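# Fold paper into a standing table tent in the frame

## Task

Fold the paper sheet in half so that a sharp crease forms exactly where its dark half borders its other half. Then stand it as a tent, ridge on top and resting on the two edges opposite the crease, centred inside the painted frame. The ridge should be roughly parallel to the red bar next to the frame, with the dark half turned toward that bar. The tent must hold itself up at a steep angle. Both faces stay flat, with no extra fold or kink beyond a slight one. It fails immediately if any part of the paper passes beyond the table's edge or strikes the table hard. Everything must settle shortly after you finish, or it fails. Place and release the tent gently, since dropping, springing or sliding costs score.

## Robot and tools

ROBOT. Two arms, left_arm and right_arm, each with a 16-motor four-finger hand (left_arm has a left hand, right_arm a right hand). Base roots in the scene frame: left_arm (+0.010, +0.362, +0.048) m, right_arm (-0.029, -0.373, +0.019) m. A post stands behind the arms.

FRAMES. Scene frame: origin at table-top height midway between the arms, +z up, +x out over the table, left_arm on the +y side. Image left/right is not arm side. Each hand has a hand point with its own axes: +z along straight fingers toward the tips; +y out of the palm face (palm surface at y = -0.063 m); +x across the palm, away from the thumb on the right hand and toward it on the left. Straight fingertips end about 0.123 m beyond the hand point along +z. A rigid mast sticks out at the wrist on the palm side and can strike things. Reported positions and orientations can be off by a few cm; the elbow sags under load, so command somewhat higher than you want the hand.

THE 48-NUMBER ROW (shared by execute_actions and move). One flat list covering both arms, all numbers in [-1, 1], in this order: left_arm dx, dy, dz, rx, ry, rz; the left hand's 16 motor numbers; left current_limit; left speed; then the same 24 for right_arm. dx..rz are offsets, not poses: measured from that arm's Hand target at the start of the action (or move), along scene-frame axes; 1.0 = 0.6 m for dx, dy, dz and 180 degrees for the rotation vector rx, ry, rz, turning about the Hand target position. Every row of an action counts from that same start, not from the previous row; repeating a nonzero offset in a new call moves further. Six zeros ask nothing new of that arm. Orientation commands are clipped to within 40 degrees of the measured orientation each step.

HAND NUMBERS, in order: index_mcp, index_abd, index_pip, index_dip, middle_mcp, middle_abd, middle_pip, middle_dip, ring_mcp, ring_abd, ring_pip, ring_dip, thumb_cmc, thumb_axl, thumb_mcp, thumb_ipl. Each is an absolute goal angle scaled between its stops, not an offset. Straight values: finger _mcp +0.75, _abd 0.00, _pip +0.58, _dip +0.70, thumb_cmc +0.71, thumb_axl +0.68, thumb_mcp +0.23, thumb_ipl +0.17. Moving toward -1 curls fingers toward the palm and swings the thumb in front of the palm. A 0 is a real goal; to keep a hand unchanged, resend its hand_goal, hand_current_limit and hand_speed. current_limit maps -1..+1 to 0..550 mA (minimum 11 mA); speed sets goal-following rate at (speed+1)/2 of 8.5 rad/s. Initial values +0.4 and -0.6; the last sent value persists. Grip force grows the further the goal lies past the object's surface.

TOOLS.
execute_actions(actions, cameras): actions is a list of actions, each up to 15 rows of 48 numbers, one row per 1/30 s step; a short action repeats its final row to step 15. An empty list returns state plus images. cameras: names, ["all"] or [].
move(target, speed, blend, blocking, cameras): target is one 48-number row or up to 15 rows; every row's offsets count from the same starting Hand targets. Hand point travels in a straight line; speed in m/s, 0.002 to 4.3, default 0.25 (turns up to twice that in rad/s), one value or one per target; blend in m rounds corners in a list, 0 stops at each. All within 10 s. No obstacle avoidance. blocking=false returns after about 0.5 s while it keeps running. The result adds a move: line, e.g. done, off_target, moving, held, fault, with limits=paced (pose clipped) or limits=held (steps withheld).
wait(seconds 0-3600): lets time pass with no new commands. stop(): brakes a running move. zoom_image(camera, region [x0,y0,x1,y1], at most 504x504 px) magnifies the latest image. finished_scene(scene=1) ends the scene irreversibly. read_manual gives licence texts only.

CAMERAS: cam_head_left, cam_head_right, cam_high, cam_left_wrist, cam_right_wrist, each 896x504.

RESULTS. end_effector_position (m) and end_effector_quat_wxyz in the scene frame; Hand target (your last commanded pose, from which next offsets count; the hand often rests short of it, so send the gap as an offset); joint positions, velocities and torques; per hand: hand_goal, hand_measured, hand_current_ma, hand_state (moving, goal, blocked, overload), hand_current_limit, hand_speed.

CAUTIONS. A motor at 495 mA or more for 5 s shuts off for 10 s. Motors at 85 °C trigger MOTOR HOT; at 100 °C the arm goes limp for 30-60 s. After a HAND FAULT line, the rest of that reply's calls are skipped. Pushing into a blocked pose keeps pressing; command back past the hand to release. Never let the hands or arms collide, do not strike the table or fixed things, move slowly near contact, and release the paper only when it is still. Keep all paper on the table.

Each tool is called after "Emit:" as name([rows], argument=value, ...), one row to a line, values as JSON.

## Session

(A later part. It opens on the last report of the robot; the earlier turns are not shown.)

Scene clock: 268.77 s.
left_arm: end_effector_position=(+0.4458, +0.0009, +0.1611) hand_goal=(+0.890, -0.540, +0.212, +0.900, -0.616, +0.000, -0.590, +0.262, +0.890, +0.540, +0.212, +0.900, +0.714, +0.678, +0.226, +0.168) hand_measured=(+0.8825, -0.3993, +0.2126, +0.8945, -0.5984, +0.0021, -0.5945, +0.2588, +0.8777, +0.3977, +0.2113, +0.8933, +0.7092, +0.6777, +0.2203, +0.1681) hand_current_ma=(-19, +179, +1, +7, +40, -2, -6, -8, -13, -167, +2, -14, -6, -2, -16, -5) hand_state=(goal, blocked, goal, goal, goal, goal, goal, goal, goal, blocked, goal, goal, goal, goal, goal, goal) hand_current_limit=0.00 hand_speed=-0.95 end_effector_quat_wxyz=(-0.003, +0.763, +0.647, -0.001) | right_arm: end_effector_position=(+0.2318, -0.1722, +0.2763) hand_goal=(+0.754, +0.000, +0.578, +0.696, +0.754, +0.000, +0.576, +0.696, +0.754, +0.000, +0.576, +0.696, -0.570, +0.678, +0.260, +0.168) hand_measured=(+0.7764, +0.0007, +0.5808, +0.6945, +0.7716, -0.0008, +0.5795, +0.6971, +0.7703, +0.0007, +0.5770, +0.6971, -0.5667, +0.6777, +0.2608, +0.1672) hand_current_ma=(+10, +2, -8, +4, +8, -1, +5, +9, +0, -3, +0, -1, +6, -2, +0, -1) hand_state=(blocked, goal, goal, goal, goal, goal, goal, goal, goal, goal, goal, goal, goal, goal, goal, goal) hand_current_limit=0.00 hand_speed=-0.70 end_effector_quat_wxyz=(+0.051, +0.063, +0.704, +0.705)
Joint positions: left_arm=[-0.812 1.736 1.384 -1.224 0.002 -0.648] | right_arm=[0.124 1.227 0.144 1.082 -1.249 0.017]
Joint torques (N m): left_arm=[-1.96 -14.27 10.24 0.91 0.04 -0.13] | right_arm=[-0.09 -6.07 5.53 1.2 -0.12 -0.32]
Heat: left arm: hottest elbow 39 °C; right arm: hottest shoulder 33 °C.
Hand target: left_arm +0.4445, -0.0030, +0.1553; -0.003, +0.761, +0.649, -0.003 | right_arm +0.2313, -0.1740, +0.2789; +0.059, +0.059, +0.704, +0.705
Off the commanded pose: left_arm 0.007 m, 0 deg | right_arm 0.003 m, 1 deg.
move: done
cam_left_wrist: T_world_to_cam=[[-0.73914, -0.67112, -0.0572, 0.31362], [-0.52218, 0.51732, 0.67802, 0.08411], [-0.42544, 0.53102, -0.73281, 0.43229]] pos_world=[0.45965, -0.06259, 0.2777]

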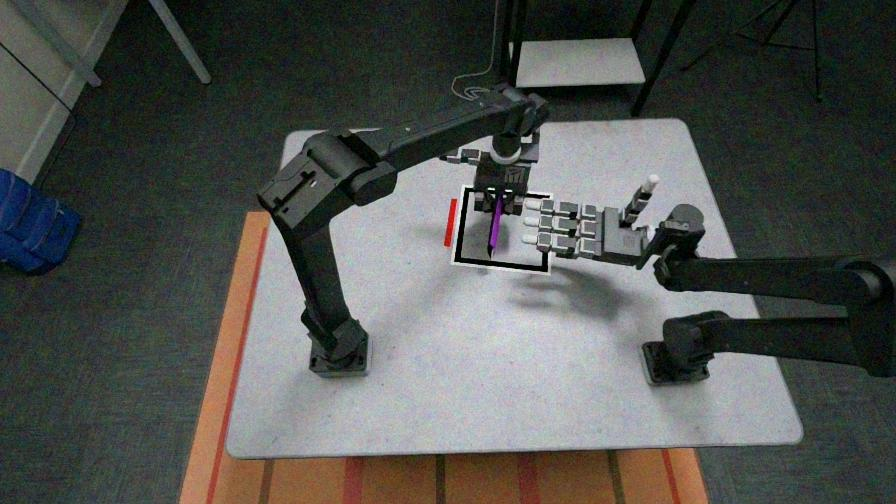

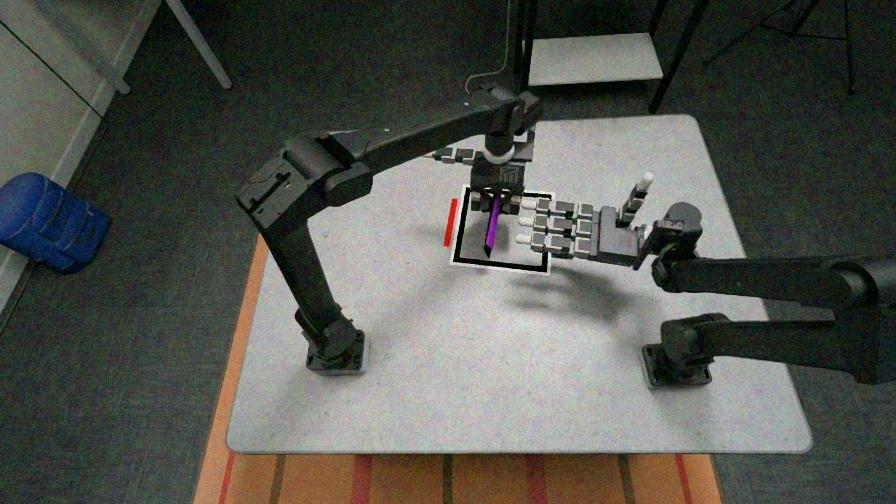

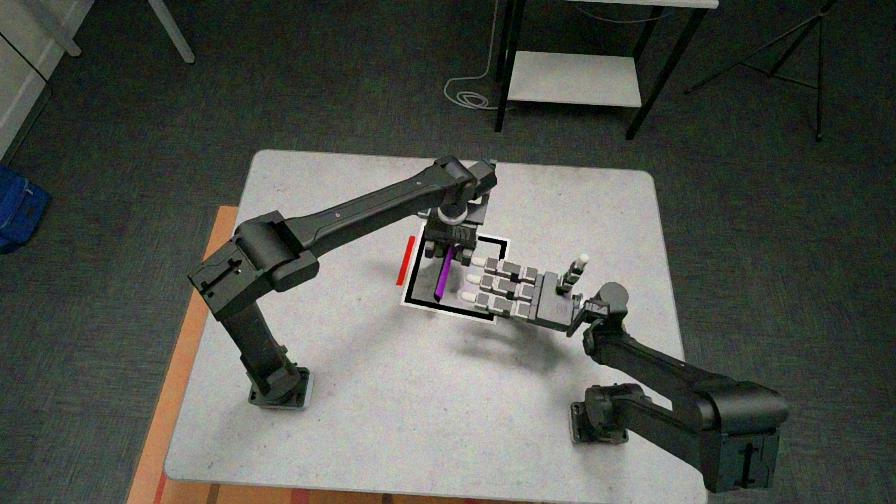

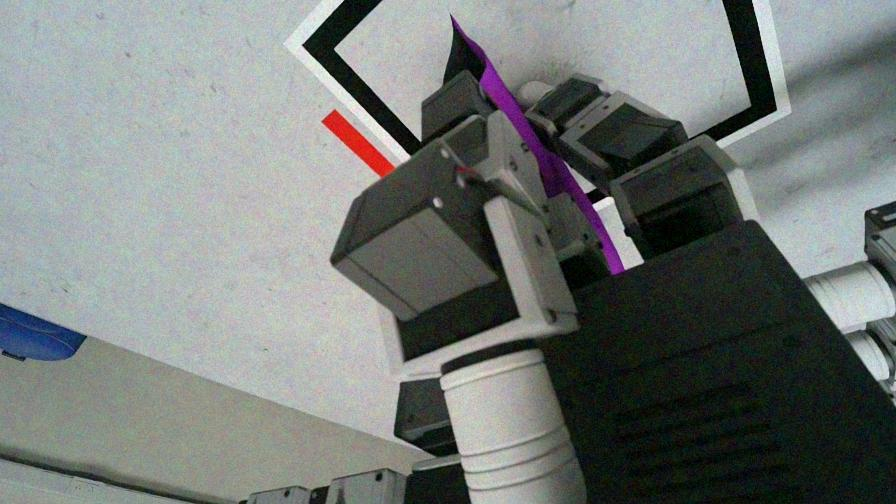

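Emit:
move(target=[0,0,-0.03,0,0,0,0.890,-0.54,0.212,0.899,-0.616,0,-0.591,0.261,0.890,0.54,0.212,0.899,0.714,0.678,0.226,0.168,0.0,-0.95,0,0,0,0,0,0,0.754,0.0,0.577,0.696,0.754,0,0.576,0.696,0.754,0,0.576,0.696,-0.571,0.678,0.260,0.168,0.0,-0.7], speed=0.03, cameras=["cam_head_left"])

Emit:
zoom_image(camera="cam_head_left", region=[460, 180, 530, 250])

Emit:
move(target=[0,0,-0.02,0,0,0,0.890,-0.54,0.212,0.899,-0.616,0,-0.591,0.261,0.890,0.54,0.212,0.899,0.714,0.678,0.226,0.168,0.0,-0.95,0,0,0,0,0,0,0.754,0.0,0.577,0.696,0.754,0,0.576,0.696,0.754,0,0.576,0.696,-0.571,0.678,0.260,0.168,0.0,-0.7], speed=0.03, cameras=["cam_head_left","cam_high"])

Emit:
zoom_image(camera="cam_head_left", region=[460, 180, 530, 250])

Emit:
zoom_image(camera="cam_high", region=[400, 240, 470, 310])

Scene clock: 270.50 s.
left_arm: end_effector_position=(+0.4462, +0.0004, +0.1451) hand_goal=(+0.890, -0.540, +0.212, +0.900, -0.616, +0.000, -0.590, +0.262, +0.890, +0.540, +0.212, +0.900, +0.714, +0.678, +0.226, +0.168) hand_measured=(+0.8825, -0.3993, +0.2126, +0.8945, -0.5984, +0.0021, -0.5945, +0.2588, +0.8777, +0.3977, +0.2113, +0.8933, +0.7079, +0.6777, +0.2203, +0.1681) hand_current_ma=(-19, +179, +14, -3, +33, -4, -10, -7, -13, -163, -2, +1, -6, -3, -18, -1) hand_state=(goal, blocked, goal, goal, goal, goal, goal, goal, goal, blocked, goal, goal, goal, goal, goal, goal) hand_current_limit=0.00 hand_speed=-0.95 end_effector_quat_wxyz=(-0.001, +0.763, +0.647, -0.001) | right_arm: end_effector_position=(+0.2318, -0.1722, +0.2763) hand_goal=(+0.754, +0.000, +0.578, +0.696, +0.754, +0.000, +0.576, +0.696, +0.754, +0.000, +0.576, +0.696, -0.570, +0.678, +0.260, +0.168) hand_measured=(+0.7764, +0.0007, +0.5808, +0.6932, +0.7716, +0.0007, +0.5782, +0.6971, +0.7703, +0.0007, +0.5770, +0.6971, -0.5667, +0.6777, +0.2608, +0.1672) hand_current_ma=(+12, +3, -12, +5, +12, +2, -3, +9, +4, -4, -4, -2, +5, +0, +7, -2) hand_state=(blocked, goal, goal, goal, goal, goal, goal, goal, goal, goal, goal, goal, goal, goal, goal, goal) hand_current_limit=0.00 hand_speed=-0.70 end_effector_quat_wxyz=(+0.051, +0.063, +0.704, +0.705)
Joint positions: left_arm=[-0.812 1.751 1.359 -1.181 0.002 -0.648] | right_arm=[0.124 1.227 0.144 1.082 -1.249 0.017]
Joint torques (N m): left_arm=[-1.96 -14.04 9.92 0.92 0.03 -0.13] | right_arm=[0.21 -6.07 5.5 1.24 -0.13 -0.34]
Heat: left arm: hottest elbow 39 °C; right arm: hottest shoulder 33 °C.
Hand target: left_arm +0.4444, -0.0029, +0.1373; -0.004, +0.761, +0.649, -0.003 | right_arm +0.2313, -0.1740, +0.2789; +0.059, +0.059, +0.704, +0.705
Off the commanded pose: left_arm 0.009 m, 1 deg | right_arm 0.003 m, 1 deg.
move: done

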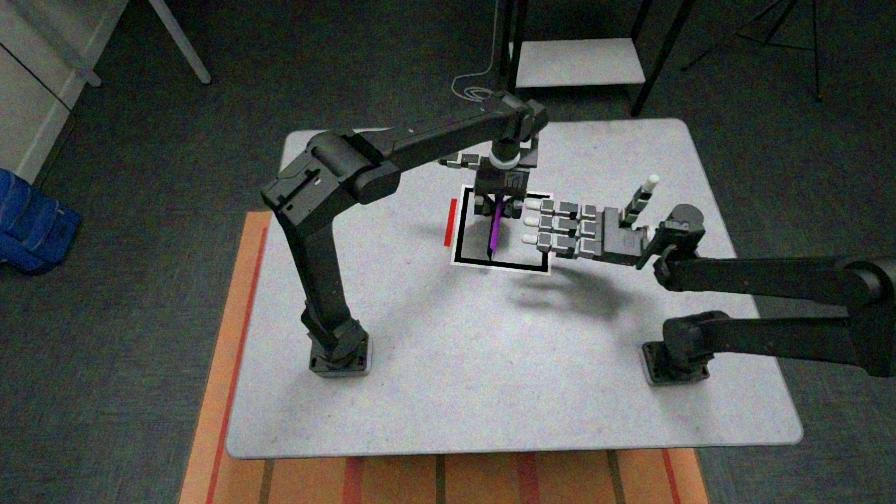

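Scaled by 7.200 from the camera's image (finer frame: 1280x720).

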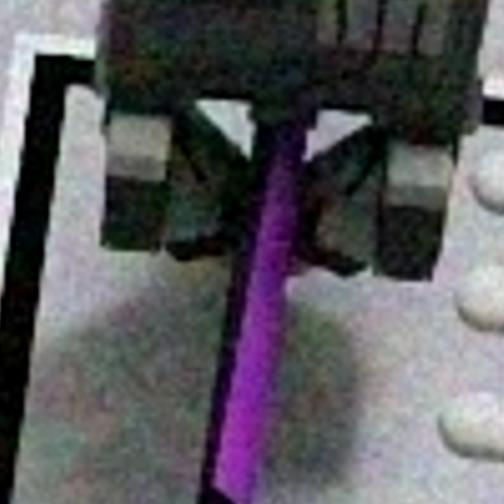

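Scene clock: 271.30 s.
left_arm: end_effector_position=(+0.4464, +0.0003, +0.1330) hand_goal=(+0.890, -0.540, +0.212, +0.900, -0.616, +0.000, -0.590, +0.262, +0.890, +0.540, +0.212, +0.900, +0.714, +0.678, +0.226, +0.168) hand_measured=(+0.8825, -0.3993, +0.2113, +0.8945, -0.5984, +0.0021, -0.5932, +0.2588, +0.8777, +0.3977, +0.2113, +0.8945, +0.7092, +0.6777, +0.2203, +0.1672) hand_current_ma=(-9, +184, +16, -9, +43, +2, +3, -5, -15, -177, +6, +6, -3, -4, -24, -2) hand_state=(goal, blocked, goal, goal, goal, goal, goal, goal, goal, blocked, goal, goal, goal, goal, goal, goal) hand_current_limit=0.00 hand_speed=-0.95 end_effector_quat_wxyz=(-0.001, +0.763, +0.647, -0.001) | right_arm: end_effector_position=(+0.2318, -0.1722, +0.2763) hand_goal=(+0.754, +0.000, +0.578, +0.696, +0.754, +0.000, +0.576, +0.696, +0.754, +0.000, +0.576, +0.696, -0.570, +0.678, +0.260, +0.168) hand_measured=(+0.7764, +0.0007, +0.5795, +0.6932, +0.7703, -0.0008, +0.5795, +0.6971, +0.7703, +0.0007, +0.5770, +0.6971, -0.5667, +0.6777, +0.2608, +0.1672) hand_current_ma=(+12, +0, -9, +6, +11, +4, +9, +10, +3, -3, -5, +0, +9, -2, +0, +1) hand_state=(blocked, goal, goal, goal, goal, goal, goal, goal, goal, goal, goal, goal, goal, goal, goal, goal) hand_current_limit=0.00 hand_speed=-0.70 end_effector_quat_wxyz=(+0.051, +0.063, +0.704, +0.705)
Joint positions: left_arm=[-0.812 1.764 1.342 -1.151 0.002 -0.648] | right_arm=[0.124 1.227 0.144 1.082 -1.249 0.017]
Joint torques (N m): left_arm=[-1.9 -13.8 9.99 0.91 0.03 -0.13] | right_arm=[-0.62 -5.89 5.61 1.26 -0.13 -0.35]
Heat: left arm: hottest elbow 39 °C; right arm: hottest shoulder 33 °C.
Hand target: left_arm +0.4444, -0.0029, +0.1253; -0.004, +0.761, +0.649, -0.003 | right_arm +0.2313, -0.1740, +0.2789; +0.059, +0.059, +0.704, +0.705
Off the commanded pose: left_arm 0.009 m, 1 deg | right_arm 0.003 m, 1 deg.
move: done

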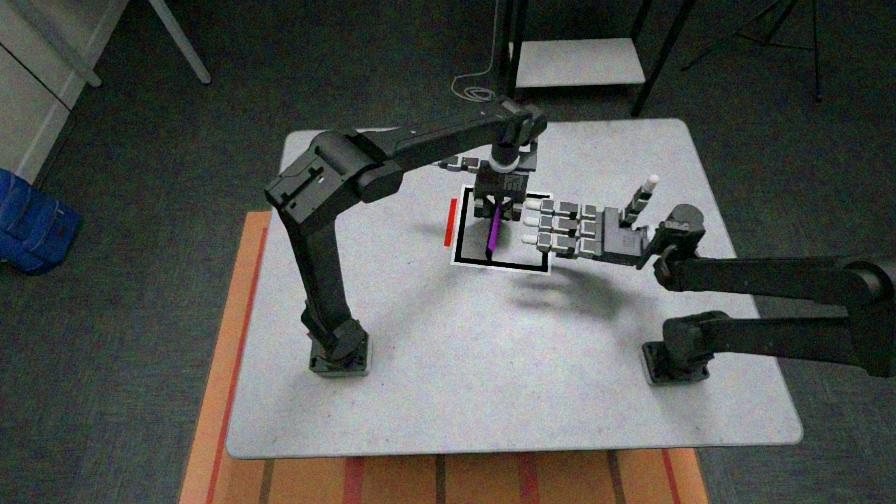

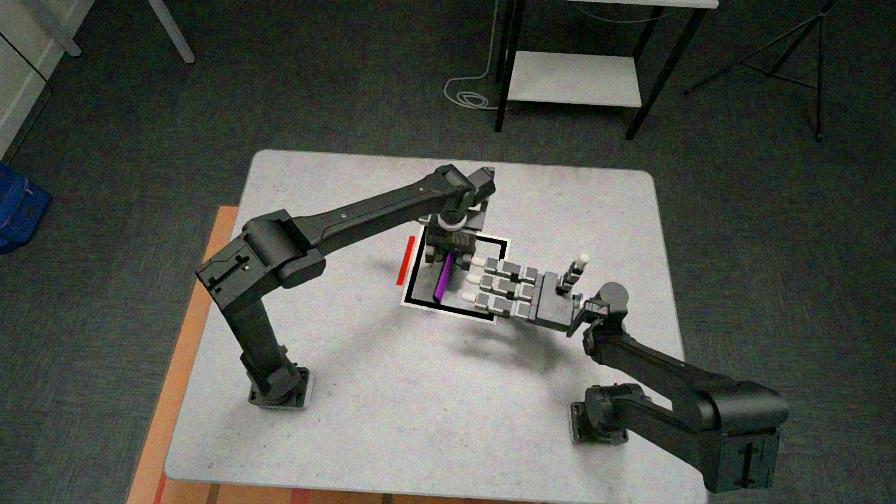

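Scaled by 7.200 from the camera's image (finer frame: 1280x720).

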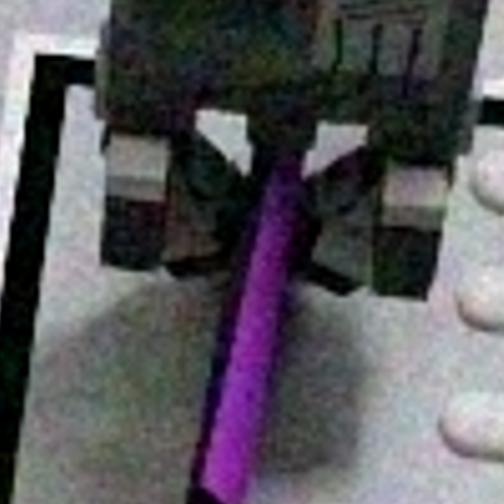

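Scaled by 7.200 from the camera's image (finer frame: 1280x720).

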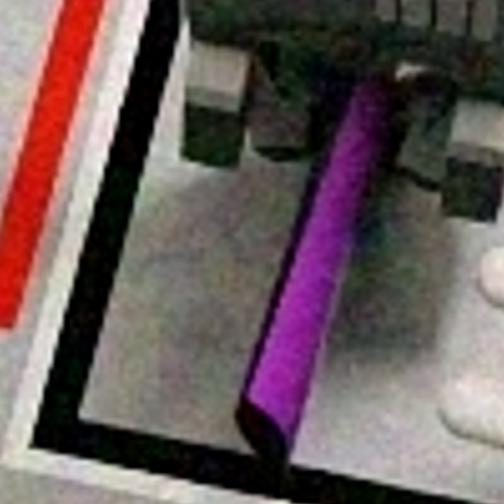

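Emit:
move(target=[0,0,-0.007,0,0,0,0.890,-0.54,0.212,0.899,-0.616,0,-0.591,0.261,0.890,0.54,0.212,0.899,0.714,0.678,0.226,0.168,0.0,-0.95,0,0,0,0,0,0,0.754,0.0,0.577,0.696,0.754,0,0.576,0.696,0.754,0,0.576,0.696,-0.571,0.678,0.260,0.168,0.0,-0.7], speed=0.03, cameras=[])

Emit:
execute_actions([
  [[0,0,0,0,0,0,0.890,-0.36,0.212,0.899,-0.616,0,-0.591,0.261,0.890,0.36,0.212,0.899,0.714,0.678,0.226,0.168,0.0,-0.97,0,0,0,0,0,0,0.754,0.0,0.577,0.696,0.754,0,0.576,0.696,0.754,0,0.576,0.696,-0.571,0.678,0.260,0.168,0.0,-0.7]],
  [[0,0,0,0,0,0,0.890,-0.36,0.212,0.899,-0.616,0,-0.591,0.261,0.890,0.36,0.212,0.899,0.714,0.678,0.226,0.168,0.0,-0.97,0,0,0,0,0,0,0.754,0.0,0.577,0.696,0.754,0,0.576,0.696,0.754,0,0.576,0.696,-0.571,0.678,0.260,0.168,0.0,-0.7]],
  [[0,0,0,0,0,0,0.890,-0.33,0.212,0.899,-0.616,0,-0.591,0.261,0.890,0.33,0.212,0.899,0.714,0.678,0.226,0.168,0.0,-0.97,0,0,0,0,0,0,0.754,0.0,0.577,0.696,0.754,0,0.576,0.696,0.754,0,0.576,0.696,-0.571,0.678,0.260,0.168,0.0,-0.7]],
], cameras=["cam_head_left","cam_high","cam_left_wrist"])

Emit:
zoom_image(camera="cam_head_left", region=[460, 180, 530, 250])

Emit:
zoom_image(camera="cam_high", region=[400, 240, 470, 310])

Scene clock: 272.60 s.
left_arm: end_effector_position=(+0.4468, -0.0002, +0.1306) hand_goal=(+0.890, -0.540, +0.212, +0.900, -0.616, +0.000, -0.590, +0.262, +0.890, +0.540, +0.212, +0.900, +0.714, +0.678, +0.226, +0.168) hand_measured=(+0.8825, -0.3993, +0.2126, +0.8945, -0.5984, +0.0021, -0.5932, +0.2588, +0.8777, +0.3977, +0.2113, +0.8933, +0.7092, +0.6777, +0.2203, +0.1681) hand_current_ma=(-11, +181, +22, +5, +26, +3, +10, -10, -20, -174, -1, -1, -12, -7, -15, -9) hand_state=(goal, blocked, goal, goal, goal, goal, goal, goal, goal, blocked, goal, goal, goal, goal, goal, goal) hand_current_limit=0.00 hand_speed=-0.95 end_effector_quat_wxyz=(+0.001, +0.763, +0.647, -0.001) | right_arm: end_effector_position=(+0.2318, -0.1722, +0.2763) hand_goal=(+0.754, +0.000, +0.578, +0.696, +0.754, +0.000, +0.576, +0.696, +0.754, +0.000, +0.576, +0.696, -0.570, +0.678, +0.260, +0.168) hand_measured=(+0.7764, +0.0007, +0.5808, +0.6945, +0.7703, -0.0008, +0.5795, +0.6958, +0.7703, +0.0007, +0.5770, +0.6971, -0.5667, +0.6777, +0.2598, +0.1672) hand_current_ma=(+13, -1, -9, +5, +10, +4, +4, +5, +3, -6, -4, -4, +8, -2, +1, +1) hand_state=(blocked, goal, goal, goal, goal, goal, goal, goal, goal, goal, goal, goal, goal, goal, goal, goal) hand_current_limit=0.00 hand_speed=-0.70 end_effector_quat_wxyz=(+0.051, +0.063, +0.704, +0.705)
Joint positions: left_arm=[-0.812 1.766 1.338 -1.141 0.002 -0.648] | right_arm=[0.124 1.227 0.144 1.082 -1.249 0.017]
Joint torques (N m): left_arm=[-1.96 -14.33 9.65 1.03 0.03 -0.13] | right_arm=[-0.44 -5.77 5.56 1.18 -0.16 -0.34]
Heat: left arm: hottest elbow 39 °C; right arm: hottest shoulder 33 °C.
Hand target: left_arm +0.4444, -0.0030, +0.1212; -0.003, +0.761, +0.649, -0.003 | right_arm +0.2313, -0.1740, +0.2789; +0.059, +0.059, +0.704, +0.705
Off the commanded pose: left_arm 0.010 m, 1 deg | right_arm 0.003 m, 1 deg.
move: done

Scene clock: 274.57 s.
left_arm: end_effector_position=(+0.4468, -0.0002, +0.1306) hand_goal=(+0.890, -0.330, +0.212, +0.900, -0.616, +0.000, -0.590, +0.262, +0.890, +0.330, +0.212, +0.900, +0.714, +0.678, +0.226, +0.168) hand_measured=(+0.8825, -0.3334, +0.2126, +0.8945, -0.5984, +0.0021, -0.5945, +0.2601, +0.8777, +0.3333, +0.2113, +0.8933, +0.7092, +0.6777, +0.2203, +0.1672) hand_current_ma=(-24, -7, -3, -4, +30, +5, -10, -21, -18, +14, -10, +6, -9, -7, -17, -1) hand_state=(goal, goal, goal, goal, goal, goal, goal, goal, goal, goal, goal, goal, goal, goal, goal, goal) hand_current_limit=0.00 hand_speed=-0.97 end_effector_quat_wxyz=(+0.001, +0.763, +0.647, -0.001) | right_arm: end_effector_position=(+0.2318, -0.1722, +0.2763) hand_goal=(+0.754, +0.000, +0.578, +0.696, +0.754, +0.000, +0.576, +0.696, +0.754, +0.000, +0.576, +0.696, -0.570, +0.678, +0.260, +0.168) hand_measured=(+0.7764, +0.0007, +0.5808, +0.6945, +0.7703, -0.0008, +0.5782, +0.6958, +0.7703, +0.0007, +0.5770, +0.6971, -0.5667, +0.6777, +0.2608, +0.1672) hand_current_ma=(+11, +0, -8, +3, +9, +1, +3, +12, +7, +1, -4, -4, +8, -2, +2, +1) hand_state=(blocked, goal, goal, goal, goal, goal, goal, goal, goal, goal, goal, goal, goal, goal, goal, goal) hand_current_limit=0.00 hand_speed=-0.70 end_effector_quat_wxyz=(+0.051, +0.063, +0.704, +0.705)
Joint positions: left_arm=[-0.812 1.766 1.338 -1.141 0.002 -0.648] | right_arm=[0.124 1.227 0.144 1.082 -1.249 0.017]
Joint torques (N m): left_arm=[-1.96 -13.92 9.65 0.92 0.03 -0.14] | right_arm=[-0.44 -5.77 5.55 1.18 -0.14 -0.32]
Heat: left arm: hottest elbow 39 °C; right arm: hottest shoulder 33 °C.
Hand target: left_arm +0.4444, -0.0030, +0.1212; -0.003, +0.761, +0.649, -0.003 | right_arm +0.2313, -0.1740, +0.2789; +0.059, +0.059, +0.704, +0.705
Off the commanded pose: left_arm 0.010 m, 1 deg | right_arm 0.003 m, 1 deg.
Step readings (end_effector_position of left_arm | right_arm):
0: (+0.4468, -0.0002, +0.1306) | (+0.2318, -0.1722, +0.2763)
1: (+0.4468, -0.0002, +0.1306) | (+0.2318, -0.1722, +0.2763)
2: (+0.4468, -0.0002, +0.1306) | (+0.2318, -0.1722, +0.2763)
4: (+0.4468, -0.0002, +0.1306) | (+0.2318, -0.1722, +0.2763)
8: (+0.4468, -0.0002, +0.1306) | (+0.2318, -0.1722, +0.2763)
15: (+0.4468, -0.0002, +0.1306) | (+0.2318, -0.1722, +0.2763)
16: (+0.4468, -0.0002, +0.1306) | (+0.2318, -0.1722, +0.2763)
17: (+0.4468, -0.0002, +0.1306) | (+0.2318, -0.1722, +0.2763)
19: (+0.4468, -0.0002, +0.1306) | (+0.2318, -0.1722, +0.2763)
23: (+0.4468, -0.0002, +0.1306) | (+0.2318, -0.1722, +0.2763)
30: (+0.4468, -0.0002, +0.1306) | (+0.2318, -0.1722, +0.2763)
31: (+0.4468, -0.0002, +0.1306) | (+0.2318, -0.1722, +0.2763)
32: (+0.4468, -0.0002, +0.1306) | (+0.2318, -0.1722, +0.2763)
34: (+0.4468, -0.0002, +0.1306) | (+0.2318, -0.1722, +0.2763)
38: (+0.4468, -0.0002, +0.1306) | (+0.2318, -0.1722, +0.2763)
45: (+0.4468, -0.0002, +0.1306) | (+0.2318, -0.1722, +0.2763)
cam_left_wrist: T_world_to_cam=[[-0.73887, -0.6714, -0.05743, 0.31185], [-0.52538, 0.5206, 0.67302, 0.10797], [-0.42196, 0.52745, -0.73739, 0.41002]] pos_world=[0.46016, -0.0631, 0.24759]

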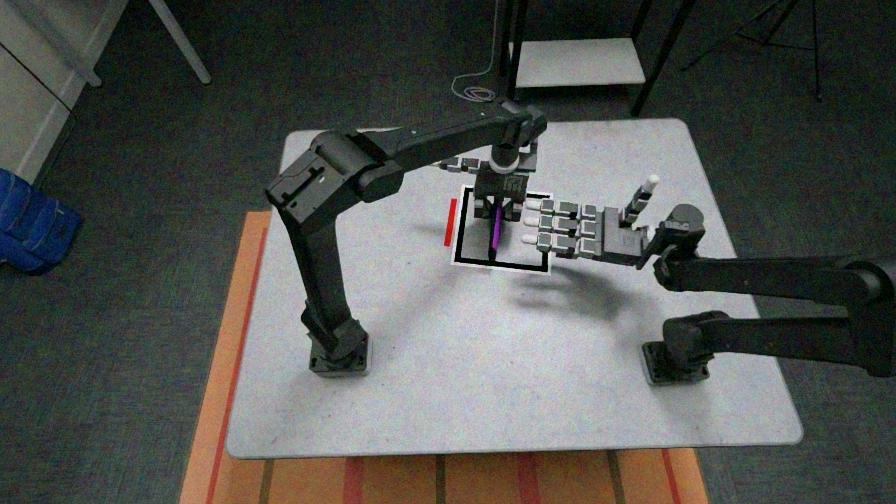

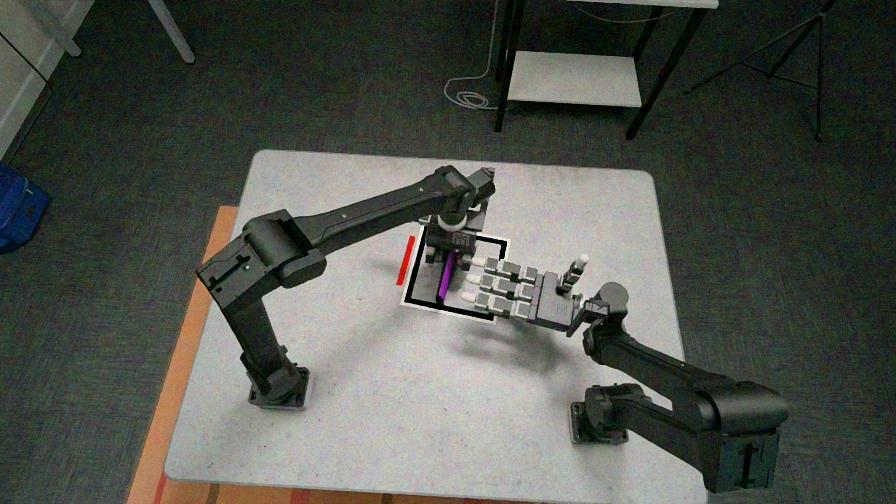

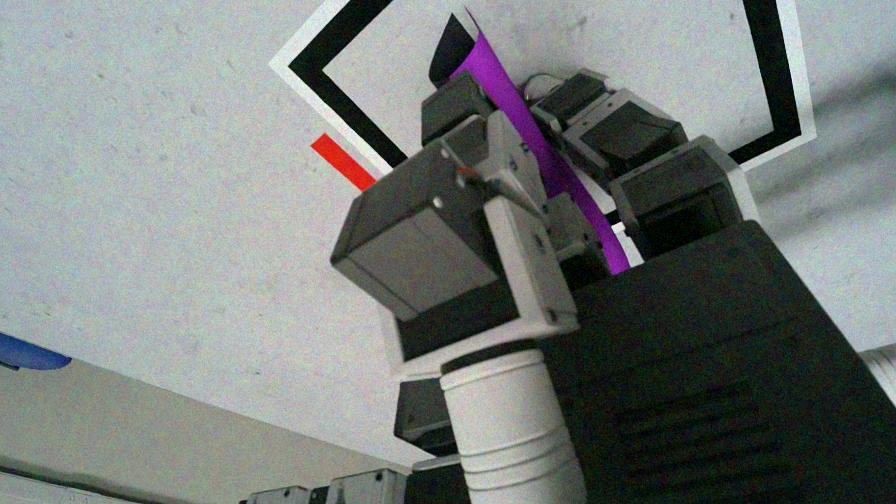

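Scaled by 7.200 from the camera's image (finer frame: 1280x720).

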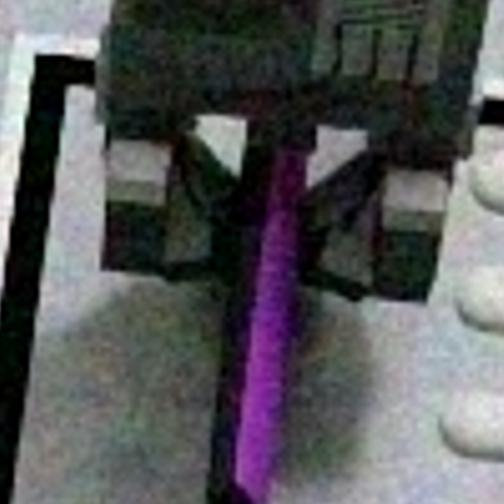

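Scaled by 7.200 from the camera's image (finer frame: 1280x720).

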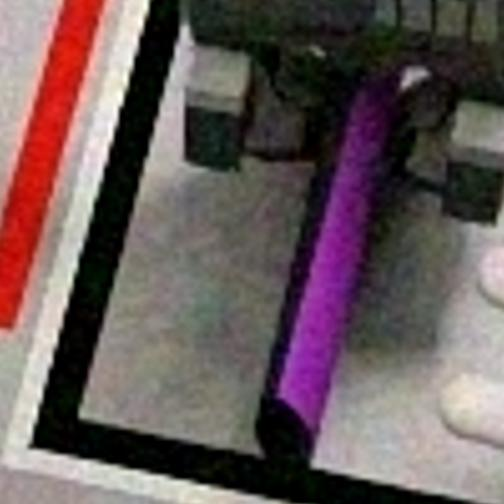

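Emit:
execute_actions([
  [[0,0,0,0,0,0,0.890,-0.26,0.212,0.899,-0.616,0,-0.591,0.261,0.890,0.26,0.212,0.899,0.714,0.678,0.226,0.168,0.0,-0.97,0,0,0,0,0,0,0.754,0.0,0.577,0.696,0.754,0,0.576,0.696,0.754,0,0.576,0.696,-0.571,0.678,0.260,0.168,0.0,-0.7]],
  [[0,0,0,0,0,0,0.890,-0.26,0.212,0.899,-0.616,0,-0.591,0.261,0.890,0.26,0.212,0.899,0.714,0.678,0.226,0.168,0.0,-0.97,0,0,0,0,0,0,0.754,0.0,0.577,0.696,0.754,0,0.576,0.696,0.754,0,0.576,0.696,-0.571,0.678,0.260,0.168,0.0,-0.7]],
], cameras=["cam_head_left","cam_high","cam_left_wrist","cam_head_right"])

Emit:
zoom_image(camera="cam_head_left", region=[465, 195, 525, 255])

Emit:
zoom_image(camera="cam_high", region=[405, 245, 465, 305])

Emit:
zoom_image(camera="cam_head_right", region=[460, 195, 520, 255])

Emit:
zoom_image(camera="cam_left_wrist", region=[400, 0, 660, 280])

Scene clock: 276.60 s.
left_arm: end_effector_position=(+0.4468, -0.0002, +0.1306) hand_goal=(+0.890, -0.260, +0.212, +0.900, -0.616, +0.000, -0.590, +0.262, +0.890, +0.260, +0.212, +0.900, +0.714, +0.678, +0.226, +0.168) hand_measured=(+0.8825, -0.2645, +0.2126, +0.8945, -0.5984, +0.0021, -0.5945, +0.2575, +0.8789, +0.2659, +0.2113, +0.8933, +0.7092, +0.6767, +0.2203, +0.1672) hand_current_ma=(-13, -5, -3, +5, +31, -3, -2, -5, -16, +18, +6, +3, -3, -3, -17, -5) hand_state=(goal, goal, goal, goal, goal, goal, goal, goal, goal, goal, goal, goal, goal, goal, goal, goal) hand_current_limit=0.00 hand_speed=-0.97 end_effector_quat_wxyz=(+0.001, +0.763, +0.647, -0.001) | right_arm: end_effector_position=(+0.2318, -0.1722, +0.2763) hand_goal=(+0.754, +0.000, +0.578, +0.696, +0.754, +0.000, +0.576, +0.696, +0.754, +0.000, +0.576, +0.696, -0.570, +0.678, +0.260, +0.168) hand_measured=(+0.7764, +0.0007, +0.5795, +0.6945, +0.7703, +0.0007, +0.5795, +0.6958, +0.7703, +0.0007, +0.5770, +0.6971, -0.5667, +0.6777, +0.2598, +0.1672) hand_current_ma=(+13, +1, -9, +7, +10, +4, +5, +6, +7, -5, -4, -2, +2, +1, +3, -1) hand_state=(blocked, goal, goal, goal, goal, goal, goal, goal, goal, goal, goal, goal, goal, goal, goal, goal) hand_current_limit=0.00 hand_speed=-0.70 end_effector_quat_wxyz=(+0.051, +0.063, +0.704, +0.705)
Joint positions: left_arm=[-0.812 1.766 1.338 -1.141 0.002 -0.648] | right_arm=[0.124 1.227 0.144 1.082 -1.249 0.017]
Joint torques (N m): left_arm=[-1.9 -13.98 9.63 0.92 0.03 -0.13] | right_arm=[-0.44 -5.6 5.44 1.21 -0.12 -0.37]
Heat: left arm: hottest elbow 39 °C; right arm: hottest shoulder 33 °C.
Hand target: left_arm +0.4444, -0.0030, +0.1212; -0.003, +0.761, +0.649, -0.003 | right_arm +0.2313, -0.1740, +0.2789; +0.059, +0.059, +0.704, +0.705
Off the commanded pose: left_arm 0.010 m, 1 deg | right_arm 0.003 m, 1 deg.
Step readings (end_effector_position of left_arm | right_arm):
0: (+0.4468, -0.0002, +0.1306) | (+0.2318, -0.1722, +0.2763)
1: (+0.4468, -0.0002, +0.1306) | (+0.2318, -0.1722, +0.2763)
2: (+0.4468, -0.0002, +0.1306) | (+0.2318, -0.1722, +0.2763)
4: (+0.4468, -0.0002, +0.1306) | (+0.2318, -0.1722, +0.2763)
8: (+0.4468, -0.0002, +0.1306) | (+0.2318, -0.1722, +0.2763)
15: (+0.4468, -0.0002, +0.1306) | (+0.2318, -0.1722, +0.2763)
16: (+0.4468, -0.0002, +0.1306) | (+0.2318, -0.1722, +0.2763)
17: (+0.4468, -0.0002, +0.1306) | (+0.2318, -0.1722, +0.2763)
19: (+0.4468, -0.0002, +0.1306) | (+0.2318, -0.1722, +0.2763)
23: (+0.4468, -0.0002, +0.1306) | (+0.2318, -0.1722, +0.2763)
30: (+0.4468, -0.0002, +0.1306) | (+0.2318, -0.1722, +0.2763)
cam_left_wrist: T_world_to_cam=[[-0.73887, -0.6714, -0.05743, 0.31185], [-0.52538, 0.5206, 0.67302, 0.10797], [-0.42196, 0.52745, -0.73739, 0.41002]] pos_world=[0.46016, -0.0631, 0.24759]
Images, in order (width x height): cam_head_left 896x504, cam_head_right 896x504, cam_high 896x504, cam_left_wrist 896x504.

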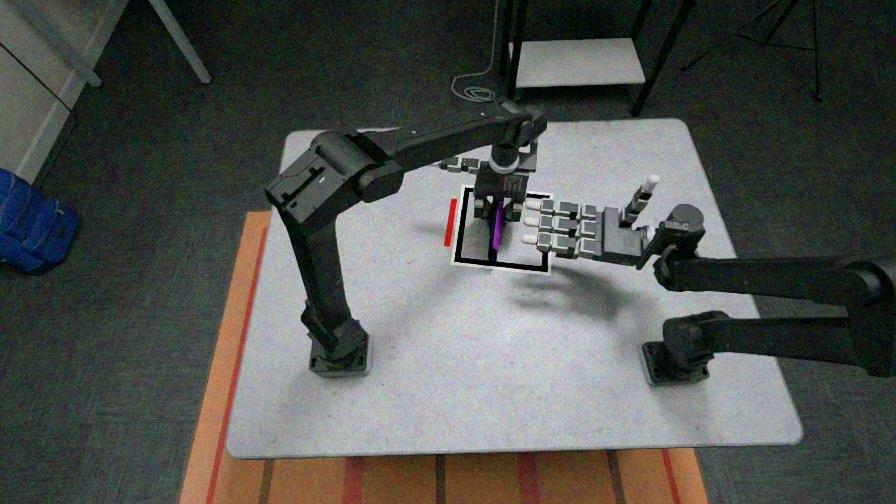

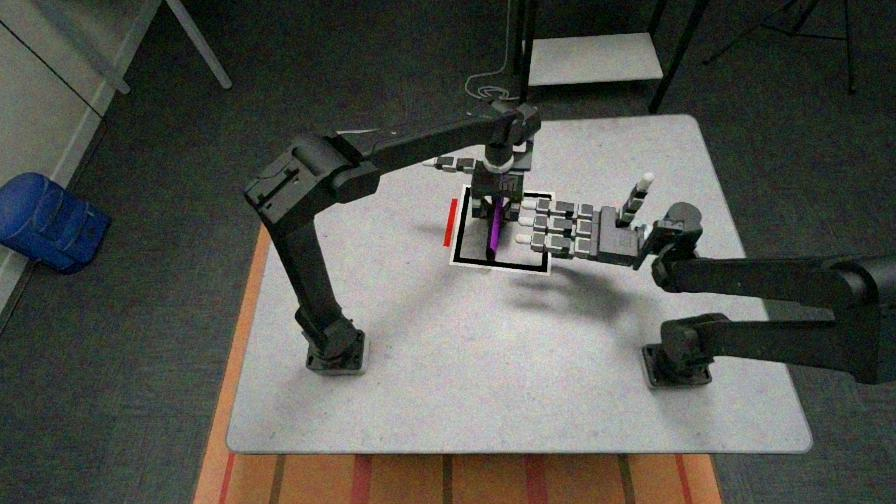

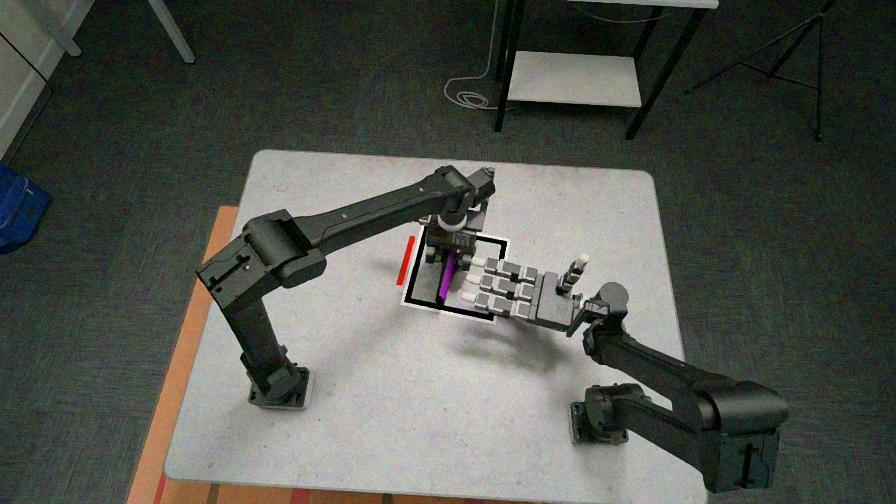

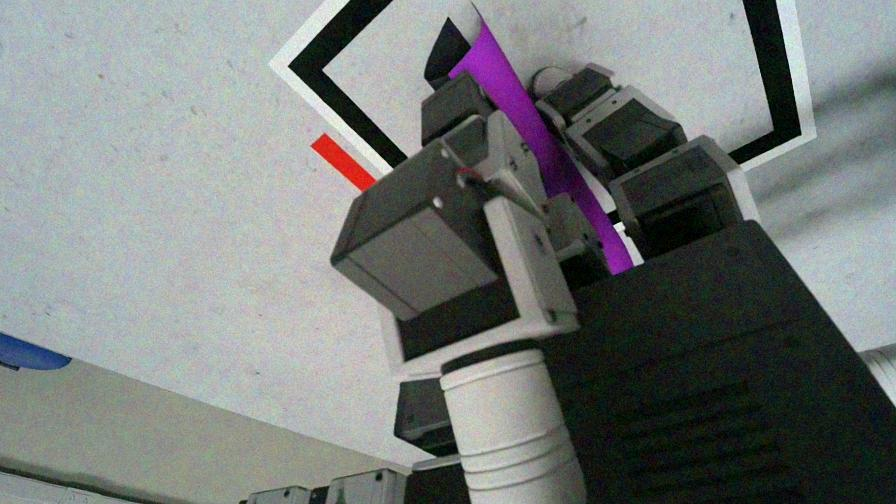

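Scaled by 8.400 from the camera's image (finer frame: 1280x720).

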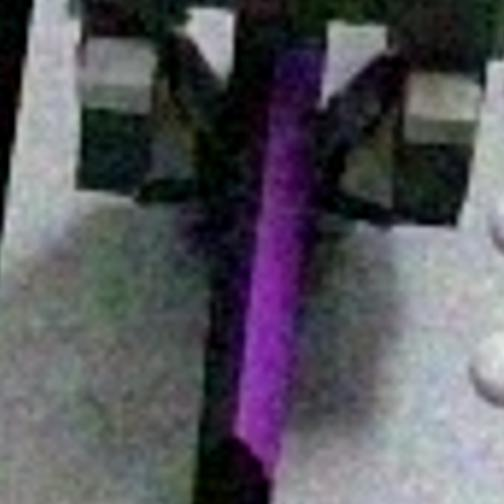

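Scaled by 8.400 from the camera's image (finer frame: 1280x720).

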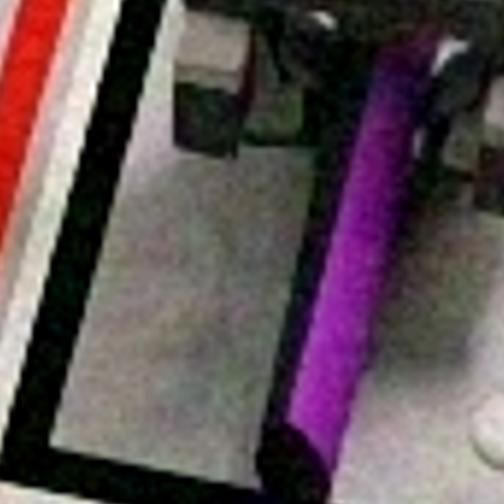

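Scaled by 8.400 from the camera's image (finer frame: 1280x720).

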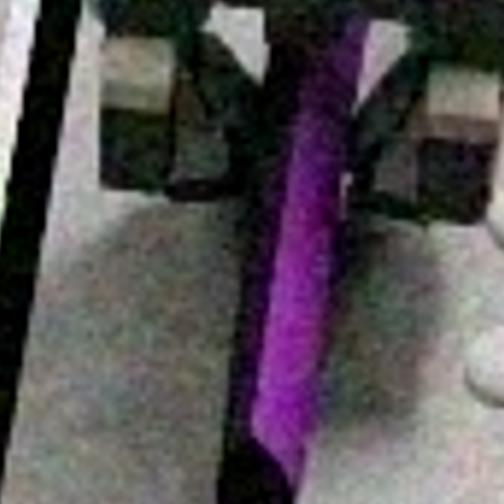

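Scaled by 1.800 from the camera's image (finer frame: 1280x720).

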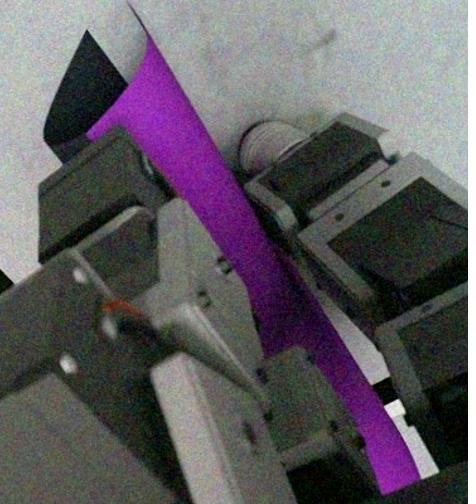

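Emit:
zoom_image(camera="cam_head_left", region=[478, 236, 508, 266])

Emit:
zoom_image(camera="cam_high", region=[425, 285, 455, 315])

Emit:
zoom_image(camera="cam_head_right", region=[476, 236, 506, 266])

Scaled by 16.800 from the camera's image (finer frame: 1280x720).

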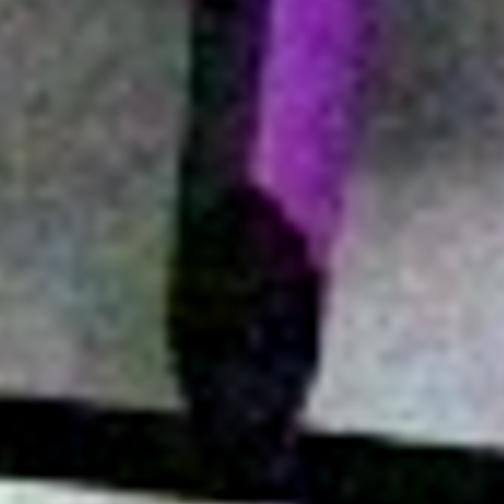

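Scaled by 16.800 from the camera's image (finer frame: 1280x720).

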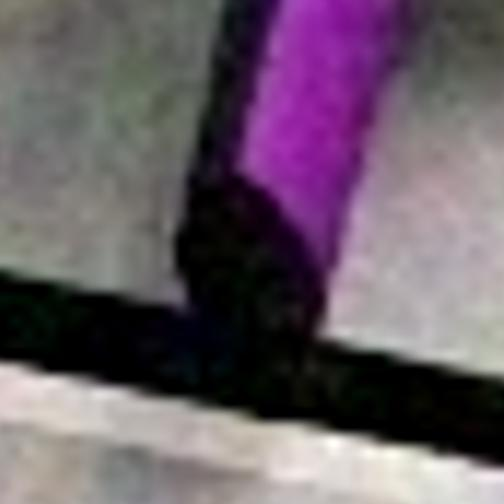

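Scaled by 16.800 from the camera's image (finer frame: 1280x720).

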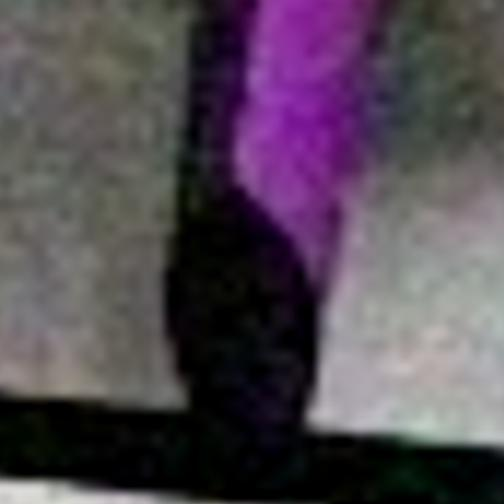

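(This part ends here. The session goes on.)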